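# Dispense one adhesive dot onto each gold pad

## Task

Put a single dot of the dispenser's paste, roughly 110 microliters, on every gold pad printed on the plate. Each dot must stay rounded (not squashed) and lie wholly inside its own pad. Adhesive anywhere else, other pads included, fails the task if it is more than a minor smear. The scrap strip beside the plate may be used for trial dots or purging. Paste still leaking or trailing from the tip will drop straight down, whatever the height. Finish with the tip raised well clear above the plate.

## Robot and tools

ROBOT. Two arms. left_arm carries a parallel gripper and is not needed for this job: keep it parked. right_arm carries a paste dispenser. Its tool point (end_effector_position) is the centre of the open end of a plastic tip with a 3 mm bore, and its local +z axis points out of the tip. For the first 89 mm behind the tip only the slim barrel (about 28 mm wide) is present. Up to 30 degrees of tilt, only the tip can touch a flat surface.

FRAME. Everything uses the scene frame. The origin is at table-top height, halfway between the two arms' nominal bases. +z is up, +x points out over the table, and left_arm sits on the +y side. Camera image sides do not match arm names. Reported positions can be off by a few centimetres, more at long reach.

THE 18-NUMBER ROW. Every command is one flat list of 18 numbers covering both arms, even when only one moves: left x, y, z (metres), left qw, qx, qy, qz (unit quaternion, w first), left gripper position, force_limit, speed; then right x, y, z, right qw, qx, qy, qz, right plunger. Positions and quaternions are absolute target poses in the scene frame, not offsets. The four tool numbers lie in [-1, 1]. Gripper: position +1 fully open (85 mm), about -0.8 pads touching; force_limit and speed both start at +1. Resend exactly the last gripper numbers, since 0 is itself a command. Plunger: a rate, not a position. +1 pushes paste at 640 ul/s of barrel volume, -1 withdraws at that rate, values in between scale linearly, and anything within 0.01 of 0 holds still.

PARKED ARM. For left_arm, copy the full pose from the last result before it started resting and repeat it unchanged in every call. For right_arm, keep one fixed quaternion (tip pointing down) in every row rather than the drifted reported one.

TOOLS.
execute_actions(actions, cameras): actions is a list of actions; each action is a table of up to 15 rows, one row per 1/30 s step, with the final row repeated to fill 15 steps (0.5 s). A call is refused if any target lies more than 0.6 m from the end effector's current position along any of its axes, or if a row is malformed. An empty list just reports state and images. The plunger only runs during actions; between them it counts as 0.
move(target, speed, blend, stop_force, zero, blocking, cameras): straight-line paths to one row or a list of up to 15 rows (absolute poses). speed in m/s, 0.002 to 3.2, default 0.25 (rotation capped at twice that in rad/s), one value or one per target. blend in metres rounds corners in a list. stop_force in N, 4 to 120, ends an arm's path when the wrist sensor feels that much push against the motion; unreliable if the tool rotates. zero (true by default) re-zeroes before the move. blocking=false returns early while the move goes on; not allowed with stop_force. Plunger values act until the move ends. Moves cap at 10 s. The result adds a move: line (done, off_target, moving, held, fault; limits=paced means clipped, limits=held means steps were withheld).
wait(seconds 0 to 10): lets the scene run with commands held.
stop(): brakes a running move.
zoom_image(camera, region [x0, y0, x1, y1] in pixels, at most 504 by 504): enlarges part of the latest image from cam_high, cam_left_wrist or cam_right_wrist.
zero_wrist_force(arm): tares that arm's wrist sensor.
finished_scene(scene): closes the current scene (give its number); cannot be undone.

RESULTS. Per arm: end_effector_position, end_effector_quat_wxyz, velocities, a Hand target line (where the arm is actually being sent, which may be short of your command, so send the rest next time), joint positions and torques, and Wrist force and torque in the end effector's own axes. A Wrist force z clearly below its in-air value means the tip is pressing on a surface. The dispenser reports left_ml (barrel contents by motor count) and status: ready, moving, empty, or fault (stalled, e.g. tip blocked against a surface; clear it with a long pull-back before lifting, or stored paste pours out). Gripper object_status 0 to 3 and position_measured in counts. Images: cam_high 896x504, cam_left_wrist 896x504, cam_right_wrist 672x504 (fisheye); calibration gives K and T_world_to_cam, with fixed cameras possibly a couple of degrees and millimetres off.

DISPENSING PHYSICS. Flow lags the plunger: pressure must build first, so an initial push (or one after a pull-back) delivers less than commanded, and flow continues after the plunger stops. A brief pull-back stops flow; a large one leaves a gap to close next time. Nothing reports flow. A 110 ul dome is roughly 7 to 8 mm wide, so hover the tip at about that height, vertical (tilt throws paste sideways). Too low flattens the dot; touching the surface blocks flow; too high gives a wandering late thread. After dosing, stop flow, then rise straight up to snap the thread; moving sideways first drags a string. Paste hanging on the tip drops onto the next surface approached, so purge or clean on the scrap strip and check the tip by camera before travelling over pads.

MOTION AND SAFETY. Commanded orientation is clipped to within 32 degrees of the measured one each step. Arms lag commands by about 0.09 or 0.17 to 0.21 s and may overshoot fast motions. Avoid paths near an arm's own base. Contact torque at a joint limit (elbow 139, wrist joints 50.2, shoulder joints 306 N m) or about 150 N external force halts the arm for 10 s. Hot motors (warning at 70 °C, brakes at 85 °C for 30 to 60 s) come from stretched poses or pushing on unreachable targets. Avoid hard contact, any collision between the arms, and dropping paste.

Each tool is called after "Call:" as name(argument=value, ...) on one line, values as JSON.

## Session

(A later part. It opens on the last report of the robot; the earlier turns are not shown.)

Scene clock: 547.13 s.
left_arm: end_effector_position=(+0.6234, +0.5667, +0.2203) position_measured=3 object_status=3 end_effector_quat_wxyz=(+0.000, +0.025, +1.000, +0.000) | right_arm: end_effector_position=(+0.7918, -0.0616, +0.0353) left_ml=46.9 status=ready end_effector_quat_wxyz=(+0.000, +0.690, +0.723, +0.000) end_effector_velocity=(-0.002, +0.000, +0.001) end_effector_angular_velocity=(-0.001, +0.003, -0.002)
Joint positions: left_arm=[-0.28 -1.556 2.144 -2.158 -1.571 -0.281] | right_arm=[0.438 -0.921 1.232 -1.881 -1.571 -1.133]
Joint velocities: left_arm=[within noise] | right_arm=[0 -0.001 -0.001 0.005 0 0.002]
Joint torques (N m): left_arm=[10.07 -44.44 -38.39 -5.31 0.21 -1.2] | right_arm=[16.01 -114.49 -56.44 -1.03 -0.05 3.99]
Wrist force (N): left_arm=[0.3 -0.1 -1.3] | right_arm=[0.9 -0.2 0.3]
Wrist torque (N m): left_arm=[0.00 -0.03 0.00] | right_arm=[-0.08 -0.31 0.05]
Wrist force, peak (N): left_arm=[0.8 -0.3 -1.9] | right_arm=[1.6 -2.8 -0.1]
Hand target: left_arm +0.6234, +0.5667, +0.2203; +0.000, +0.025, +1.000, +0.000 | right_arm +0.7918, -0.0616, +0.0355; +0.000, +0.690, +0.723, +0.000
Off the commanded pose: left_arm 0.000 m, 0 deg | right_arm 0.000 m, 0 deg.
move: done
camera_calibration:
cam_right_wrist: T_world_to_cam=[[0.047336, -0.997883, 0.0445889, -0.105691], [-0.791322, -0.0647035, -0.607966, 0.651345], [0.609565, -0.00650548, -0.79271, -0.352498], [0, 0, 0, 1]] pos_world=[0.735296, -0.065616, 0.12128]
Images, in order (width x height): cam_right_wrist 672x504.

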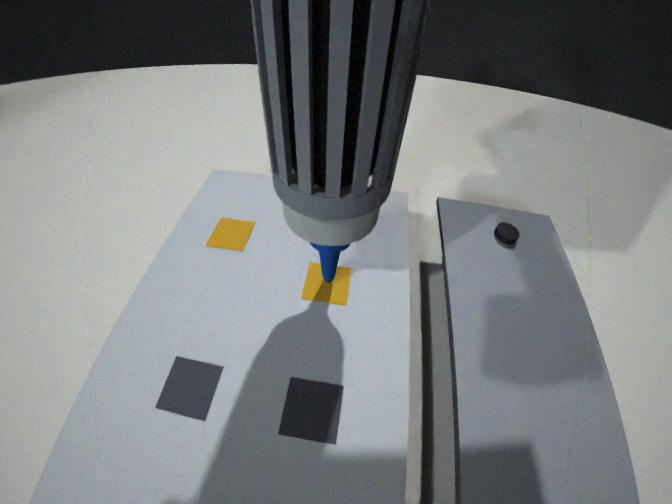

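Call:
execute_actions(actions=[[[0.6234,0.5667,0.2203,0,0.025,1,0,1,1,1,0.7918,-0.0616,0.0355,0,0.690,0.723,0,1],[0.6234,0.5667,0.2203,0,0.025,1,0,1,1,1,0.7918,-0.0616,0.0355,0,0.690,0.723,0,1],[0.6234,0.5667,0.2203,0,0.025,1,0,1,1,1,0.7918,-0.0616,0.0355,0,0.690,0.723,0,1],[0.6234,0.5667,0.2203,0,0.025,1,0,1,1,1,0.7918,-0.0616,0.0355,0,0.690,0.723,0,1],[0.6234,0.5667,0.2203,0,0.025,1,0,1,1,1,0.7918,-0.0616,0.0355,0,0.690,0.723,0,1],[0.6234,0.5667,0.2203,0,0.025,1,0,1,1,1,0.7918,-0.0616,0.0355,0,0.690,0.723,0,1],[0.6234,0.5667,0.2203,0,0.025,1,0,1,1,1,0.7918,-0.0616,0.0355,0,0.690,0.723,0,1],[0.6234,0.5667,0.2203,0,0.025,1,0,1,1,1,0.7918,-0.0616,0.0355,0,0.690,0.723,0,1],[0.6234,0.5667,0.2203,0,0.025,1,0,1,1,1,0.7918,-0.0616,0.0355,0,0.690,0.723,0,0]],[[0.6234,0.5667,0.2203,0,0.025,1,0,1,1,1,0.7918,-0.0616,0.0355,0,0.690,0.723,0,0]],[[0.6234,0.5667,0.2203,0,0.025,1,0,1,1,1,0.7918,-0.0616,0.0355,0,0.690,0.723,0,-0.95],[0.6234,0.5667,0.2203,0,0.025,1,0,1,1,1,0.7918,-0.0616,0.0355,0,0.690,0.723,0,-0.95],[0.6234,0.5667,0.2203,0,0.025,1,0,1,1,1,0.7918,-0.0616,0.0355,0,0.690,0.723,0,-0.95],[0.6234,0.5667,0.2203,0,0.025,1,0,1,1,1,0.7918,-0.0616,0.0355,0,0.690,0.723,0,0]],[[0.6234,0.5667,0.2203,0,0.025,1,0,1,1,1,0.7918,-0.0616,0.0355,0,0.690,0.723,0,0]],[[0.6234,0.5667,0.2203,0,0.025,1,0,1,1,1,0.7918,-0.0616,0.0355,0,0.690,0.723,0,0]]], cameras=["cam_right_wrist"])

Call:
zoom_image(camera="cam_right_wrist", region=[270, 220, 390, 340])

Call:
move(target=[[0.6234,0.5667,0.2203,0,0.025,1,0,1,1,1,0.7918,-0.0616,0.07,0,0.690,0.723,0,0],[0.6234,0.5667,0.2203,0,0.025,1,0,1,1,1,0.8129,-0.0200,0.07,0,0.690,0.723,0,0],[0.6234,0.5667,0.2203,0,0.025,1,0,1,1,1,0.8129,-0.0200,0.0355,0,0.690,0.723,0,0]], speed=[0.08,0.2,0.1], cameras=["cam_right_wrist"])

Call:
zoom_image(camera="cam_right_wrist", region=[270, 220, 390, 340])

Call:
execute_actions(actions=[[[0.6234,0.5667,0.2203,0,0.025,1,0,1,1,1,0.8129,-0.0200,0.0355,0,0.690,0.723,0,1],[0.6234,0.5667,0.2203,0,0.025,1,0,1,1,1,0.8129,-0.0200,0.0355,0,0.690,0.723,0,1],[0.6234,0.5667,0.2203,0,0.025,1,0,1,1,1,0.8129,-0.0200,0.0355,0,0.690,0.723,0,1],[0.6234,0.5667,0.2203,0,0.025,1,0,1,1,1,0.8129,-0.0200,0.0355,0,0.690,0.723,0,1],[0.6234,0.5667,0.2203,0,0.025,1,0,1,1,1,0.8129,-0.0200,0.0355,0,0.690,0.723,0,1],[0.6234,0.5667,0.2203,0,0.025,1,0,1,1,1,0.8129,-0.0200,0.0355,0,0.690,0.723,0,1],[0.6234,0.5667,0.2203,0,0.025,1,0,1,1,1,0.8129,-0.0200,0.0355,0,0.690,0.723,0,1],[0.6234,0.5667,0.2203,0,0.025,1,0,1,1,1,0.8129,-0.0200,0.0355,0,0.690,0.723,0,1],[0.6234,0.5667,0.2203,0,0.025,1,0,1,1,1,0.8129,-0.0200,0.0355,0,0.690,0.723,0,0]],[[0.6234,0.5667,0.2203,0,0.025,1,0,1,1,1,0.8129,-0.0200,0.0355,0,0.690,0.723,0,0]],[[0.6234,0.5667,0.2203,0,0.025,1,0,1,1,1,0.8129,-0.0200,0.0355,0,0.690,0.723,0,-0.95],[0.6234,0.5667,0.2203,0,0.025,1,0,1,1,1,0.8129,-0.0200,0.0355,0,0.690,0.723,0,-0.95],[0.6234,0.5667,0.2203,0,0.025,1,0,1,1,1,0.8129,-0.0200,0.0355,0,0.690,0.723,0,-0.95],[0.6234,0.5667,0.2203,0,0.025,1,0,1,1,1,0.8129,-0.0200,0.0355,0,0.690,0.723,0,0]],[[0.6234,0.5667,0.2203,0,0.025,1,0,1,1,1,0.8129,-0.0200,0.0355,0,0.690,0.723,0,0]],[[0.6234,0.5667,0.2203,0,0.025,1,0,1,1,1,0.8129,-0.0200,0.0355,0,0.690,0.723,0,0]]], cameras=["cam_right_wrist"])

Call:
zoom_image(camera="cam_right_wrist", region=[270, 220, 390, 340])

Call:
move(target=[[0.6234,0.5667,0.2203,0,0.025,1,0,1,1,1,0.8129,-0.0200,0.12,0,0.690,0.723,0,-0.5],[0.6234,0.5667,0.2203,0,0.025,1,0,1,1,1,0.70,-0.04,0.20,0,0.690,0.723,0,0]], speed=[0.08,0.2])

Call:
zoom_image(camera="cam_right_wrist", region=[220, 240, 440, 460])

Call:
zoom_image(camera="cam_high", region=[420, 230, 490, 300])

Scene clock: 592.10 s.
left_arm: end_effector_position=(+0.6234, +0.5667, +0.2203) position_measured=3 object_status=3 end_effector_quat_wxyz=(+0.000, +0.025, +1.000, +0.000) | right_arm: end_effector_position=(+0.7918, -0.0616, +0.0355) left_ml=46.8 status=ready end_effector_quat_wxyz=(+0.000, +0.690, +0.723, +0.000)
Joint positions: left_arm=[-0.28 -1.556 2.144 -2.158 -1.571 -0.281] | right_arm=[0.438 -0.922 1.232 -1.881 -1.571 -1.133]
Joint torques (N m): left_arm=[9.5 -44.63 -36.79 -5.13 0.46 -1.11] | right_arm=[-0.57 -106.44 -50.7 -4.64 2.16 2.49]
Wrist force (N): left_arm=[-0.2 0.1 -1.7] | right_arm=[1.1 -0.2 0.4]
Wrist torque (N m): left_arm=[0.03 0.05 0.00] | right_arm=[-0.10 -0.40 0.05]
Wrist force, peak (N): left_arm=[0.3 -0.1 -2.3] | right_arm=[1.6 -0.3 0.8]
Hand target: left_arm +0.6234, +0.5667, +0.2203; +0.000, +0.025, +1.000, +0.000 | right_arm +0.7918, -0.0616, +0.0355; +0.000, +0.690, +0.723, +0.000
Off the commanded pose: left_arm 0.000 m, 0 deg | right_arm 0.000 m, 0 deg.
camera_calibration:
cam_right_wrist: T_world_to_cam=[[0.047392, -0.997884, 0.0445177, -0.105633], [-0.791232, -0.0647055, -0.608083, 0.651421], [0.609676, -0.00640561, -0.792625, -0.352424], [0, 0, 0, 1]] pos_world=[0.735296, -0.065516, 0.12148]
Images, in order (width x height): cam_right_wrist 672x504.

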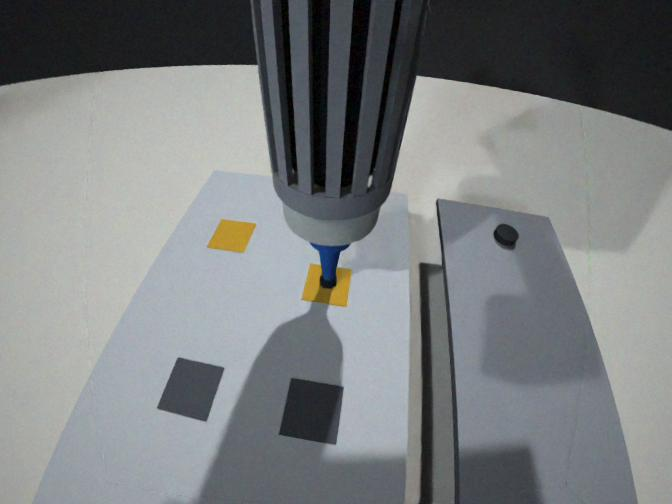

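Scaled by 4.200 from the camera's 672x504 image, which has a finer 960x720 frame.

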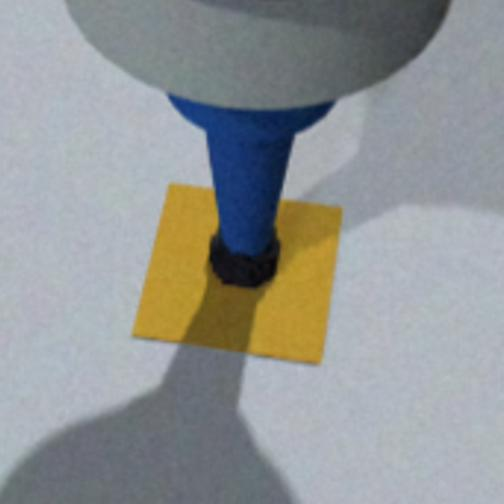

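Scene clock: 593.53 s.
left_arm: end_effector_position=(+0.6234, +0.5667, +0.2203) position_measured=3 object_status=3 end_effector_quat_wxyz=(+0.000, +0.025, +1.000, +0.000) | right_arm: end_effector_position=(+0.8129, -0.0200, +0.0353) left_ml=46.8 status=ready end_effector_quat_wxyz=(+0.000, +0.690, +0.723, +0.000)
Joint positions: left_arm=[-0.28 -1.556 2.144 -2.158 -1.571 -0.281] | right_arm=[0.463 -0.849 1.107 -1.829 -1.571 -1.108]
Joint torques (N m): left_arm=[9.91 -45.68 -37.83 -5 0.08 -1.19] | right_arm=[-16.48 -122.47 -58.55 -1.51 -2.53 -3.31]
Wrist force (N): left_arm=[-0.1 0.1 -1.5] | right_arm=[1.2 -0.4 0.6]
Wrist torque (N m): left_arm=[0.03 0.04 -0.01] | right_arm=[-0.18 -0.42 0.05]
Wrist force, peak (N): left_arm=[0.2 -0.1 -1.9] | right_arm=[3.5 0.5 0.1]
Hand target: left_arm +0.6234, +0.5667, +0.2203; +0.000, +0.025, +1.000, +0.000 | right_arm +0.8129, -0.0200, +0.0355; +0.000, +0.690, +0.723, +0.000
Off the commanded pose: left_arm 0.000 m, 0 deg | right_arm 0.000 m, 0 deg.
move: done
camera_calibration:
cam_right_wrist: T_world_to_cam=[[0.0474144, -0.997877, 0.0446501, -0.0651445], [-0.791317, -0.064803, -0.607962, 0.670733], [0.609565, -0.00650622, -0.79271, -0.365088], [0, 0, 0, 1]] pos_world=[0.756396, -0.023916, 0.12128]
Images, in order (width x height): cam_right_wrist 672x504.

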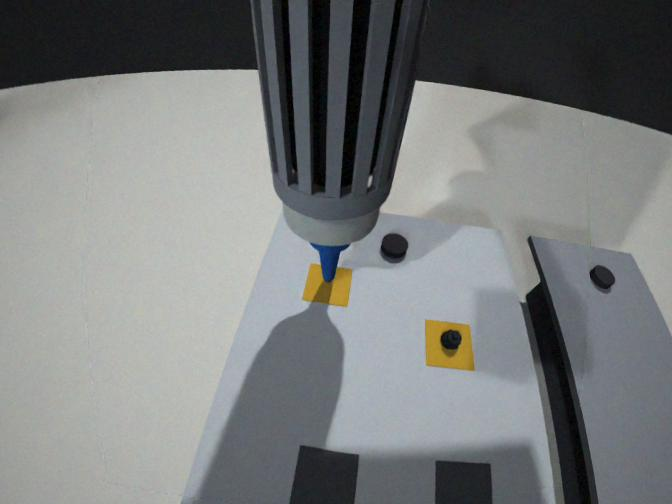

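Scaled by 4.200 from the camera's 672x504 image, which has a finer 960x720 frame.

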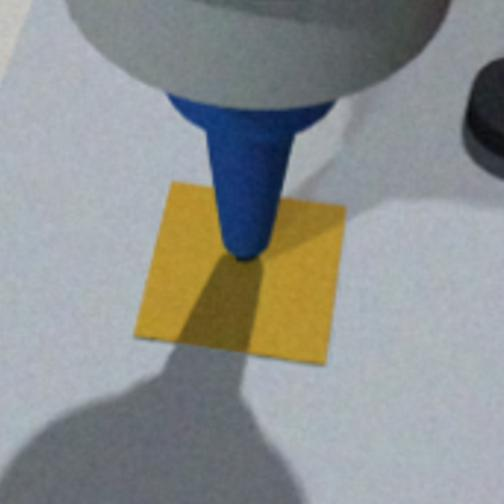

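Scene clock: 596.23 s.
left_arm: end_effector_position=(+0.6234, +0.5667, +0.2203) position_measured=3 object_status=3 end_effector_quat_wxyz=(+0.000, +0.025, +1.000, +0.000) | right_arm: end_effector_position=(+0.8129, -0.0200, +0.0355) left_ml=46.7 status=ready end_effector_quat_wxyz=(+0.000, +0.690, +0.723, +0.000)
Joint positions: left_arm=[-0.28 -1.556 2.144 -2.158 -1.571 -0.281] | right_arm=[0.463 -0.849 1.107 -1.829 -1.571 -1.108]
Joint torques (N m): left_arm=[9.82 -46.1 -37.54 -5.2 0.55 -0.79] | right_arm=[-16.67 -121.13 -52.08 -2.21 -1.92 -3.09]
Wrist force (N): left_arm=[0.1 0.0 -1.6] | right_arm=[1.2 -0.4 0.7]
Wrist torque (N m): left_arm=[0.02 0.00 0.00] | right_arm=[-0.18 -0.45 0.06]
Wrist force, peak (N): left_arm=[0.4 0.0 -2.0] | right_arm=[1.7 -0.5 0.7]
Hand target: left_arm +0.6234, +0.5667, +0.2203; +0.000, +0.025, +1.000, +0.000 | right_arm +0.8129, -0.0200, +0.0355; +0.000, +0.690, +0.723, +0.000
Off the commanded pose: left_arm 0.000 m, 0 deg | right_arm 0.000 m, 0 deg.
camera_calibration:
cam_right_wrist: T_world_to_cam=[[0.047392, -0.997884, 0.0445177, -0.065125], [-0.791232, -0.0647055, -0.608083, 0.670868], [0.609676, -0.00640561, -0.792625, -0.364943], [0, 0, 0, 1]] pos_world=[0.756396, -0.023916, 0.12158]
Images, in order (width x height): cam_right_wrist 672x504.

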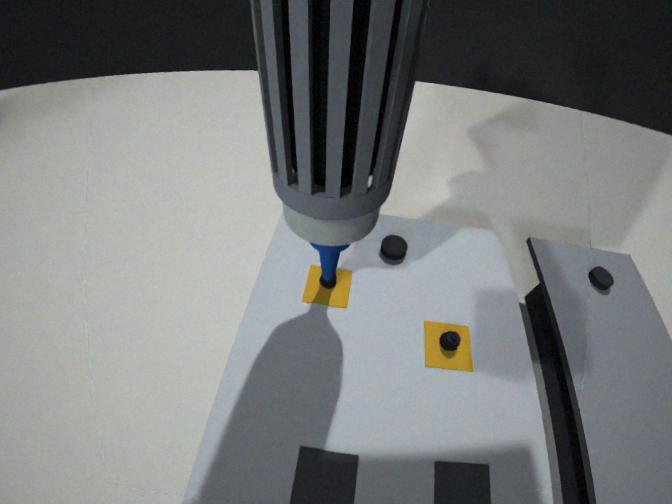

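Scaled by 4.200 from the camera's 672x504 image, which has a finer 960x720 frame.

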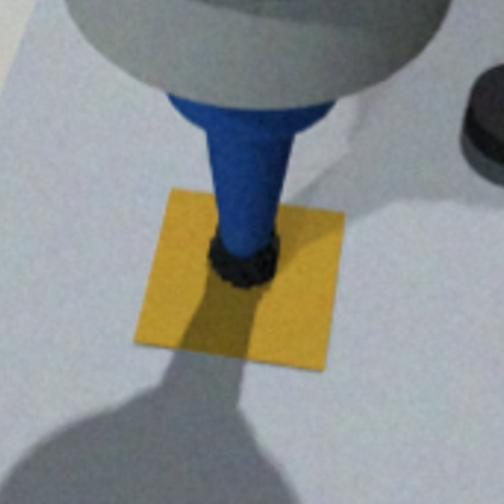

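Scene clock: 599.00 s.
left_arm: end_effector_position=(+0.6234, +0.5667, +0.2203) position_measured=3 object_status=3 end_effector_quat_wxyz=(+0.000, +0.025, +1.000, +0.000) | right_arm: end_effector_position=(+0.7000, -0.0400, +0.2000) left_ml=47.4 status=ready end_effector_quat_wxyz=(+0.000, +0.690, +0.723, +0.000)
Joint positions: left_arm=[-0.28 -1.556 2.144 -2.158 -1.571 -0.281] | right_arm=[0.502 -1.08 1.19 -1.68 -1.571 -1.069]
Joint torques (N m): left_arm=[10.56 -46.78 -37.37 -4.97 -0.03 -1.44] | right_arm=[-14.41 -89.2 -57.89 -5.95 -0.84 -3.19]
Wrist force (N): left_arm=[0.2 -0.2 -1.5] | right_arm=[1.0 0.0 0.4]
Wrist torque (N m): left_arm=[-0.02 -0.02 0.00] | right_arm=[0.00 -0.37 0.05]
Wrist force, peak (N): left_arm=[0.1 0.4 -2.1] | right_arm=[0.7 2.8 1.8]
Hand target: left_arm +0.6234, +0.5667, +0.2203; +0.000, +0.025, +1.000, +0.000 | right_arm +0.7000, -0.0400, +0.2000; +0.000, +0.690, +0.723, +0.000
Off the commanded pose: left_arm 0.000 m, 0 deg | right_arm 0.000 m, 0 deg.
move: done
camera_calibration:
cam_left_wrist: T_world_to_cam=[[0.0132392, 0.998031, -0.0613164, -0.544111], [0.923767, 0.0112635, 0.38279, -0.650004], [0.382727, -0.0617099, -0.921798, 0.128368], [0, 0, 0, 1]] pos_world=[0.558525, 0.558282, 0.333781]
cam_right_wrist: T_world_to_cam=[[0.0473265, -0.997884, 0.0445932, -0.0870303], [-0.791237, -0.0646996, -0.608078, 0.680215], [0.609676, -0.00650557, -0.792624, -0.165935], [0, 0, 0, 1]] pos_world=[0.643496, -0.043916, 0.28598]

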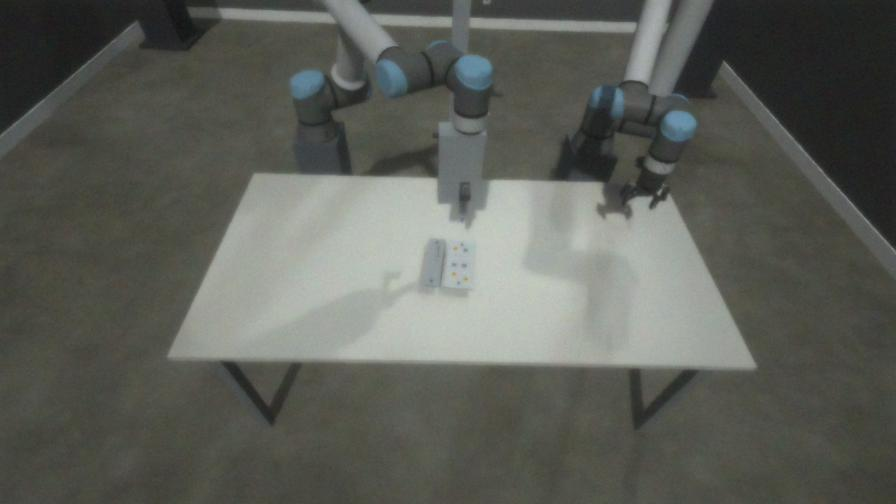

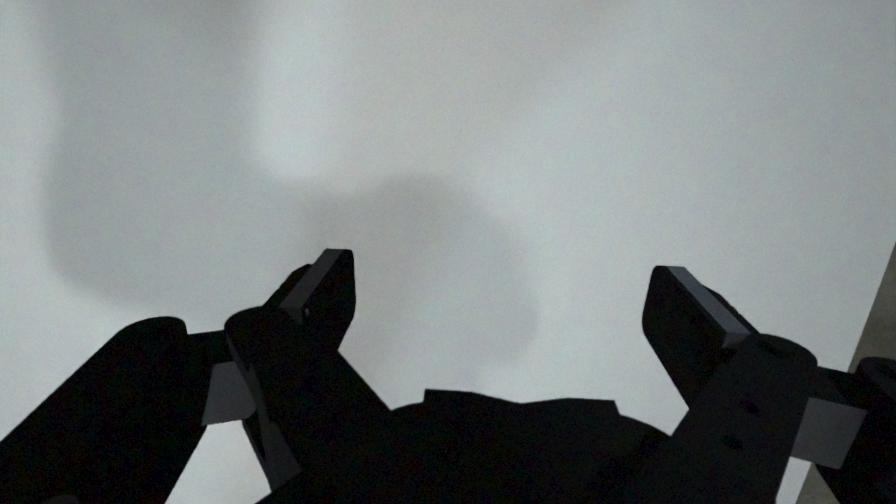

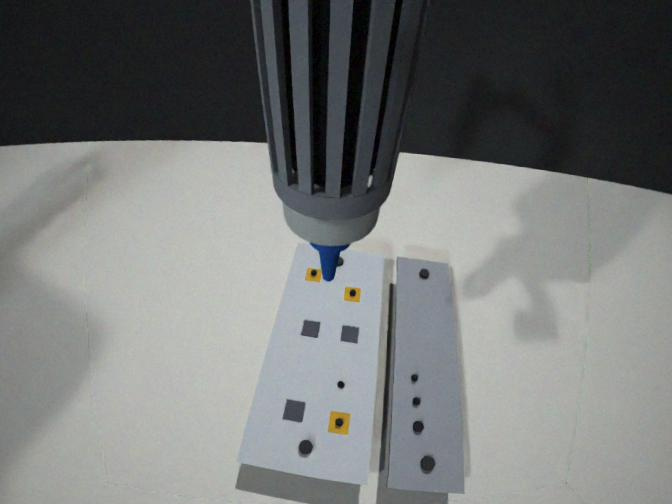

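Scaled by 2.291 from the camera's 672x504 image, which has a finer 960x720 frame.

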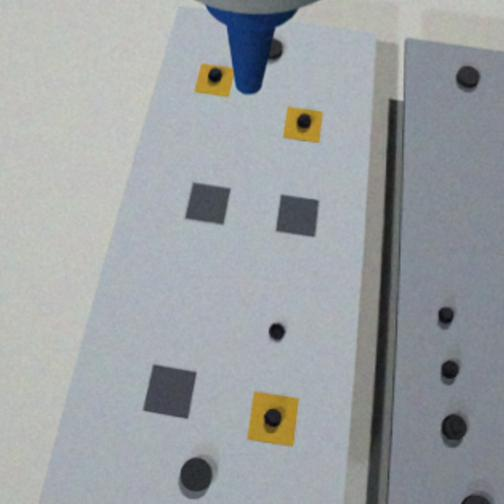

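Scaled by 7.200 from the camera's 896x504 image, which has a finer 1280x720 frame.

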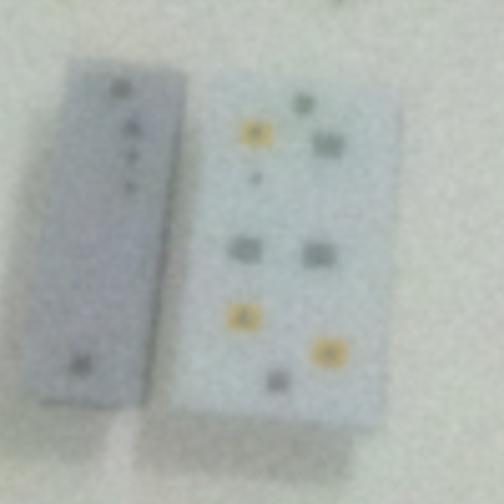

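Call:
finished_scene(scene=1)

The scene is finished: the task was done.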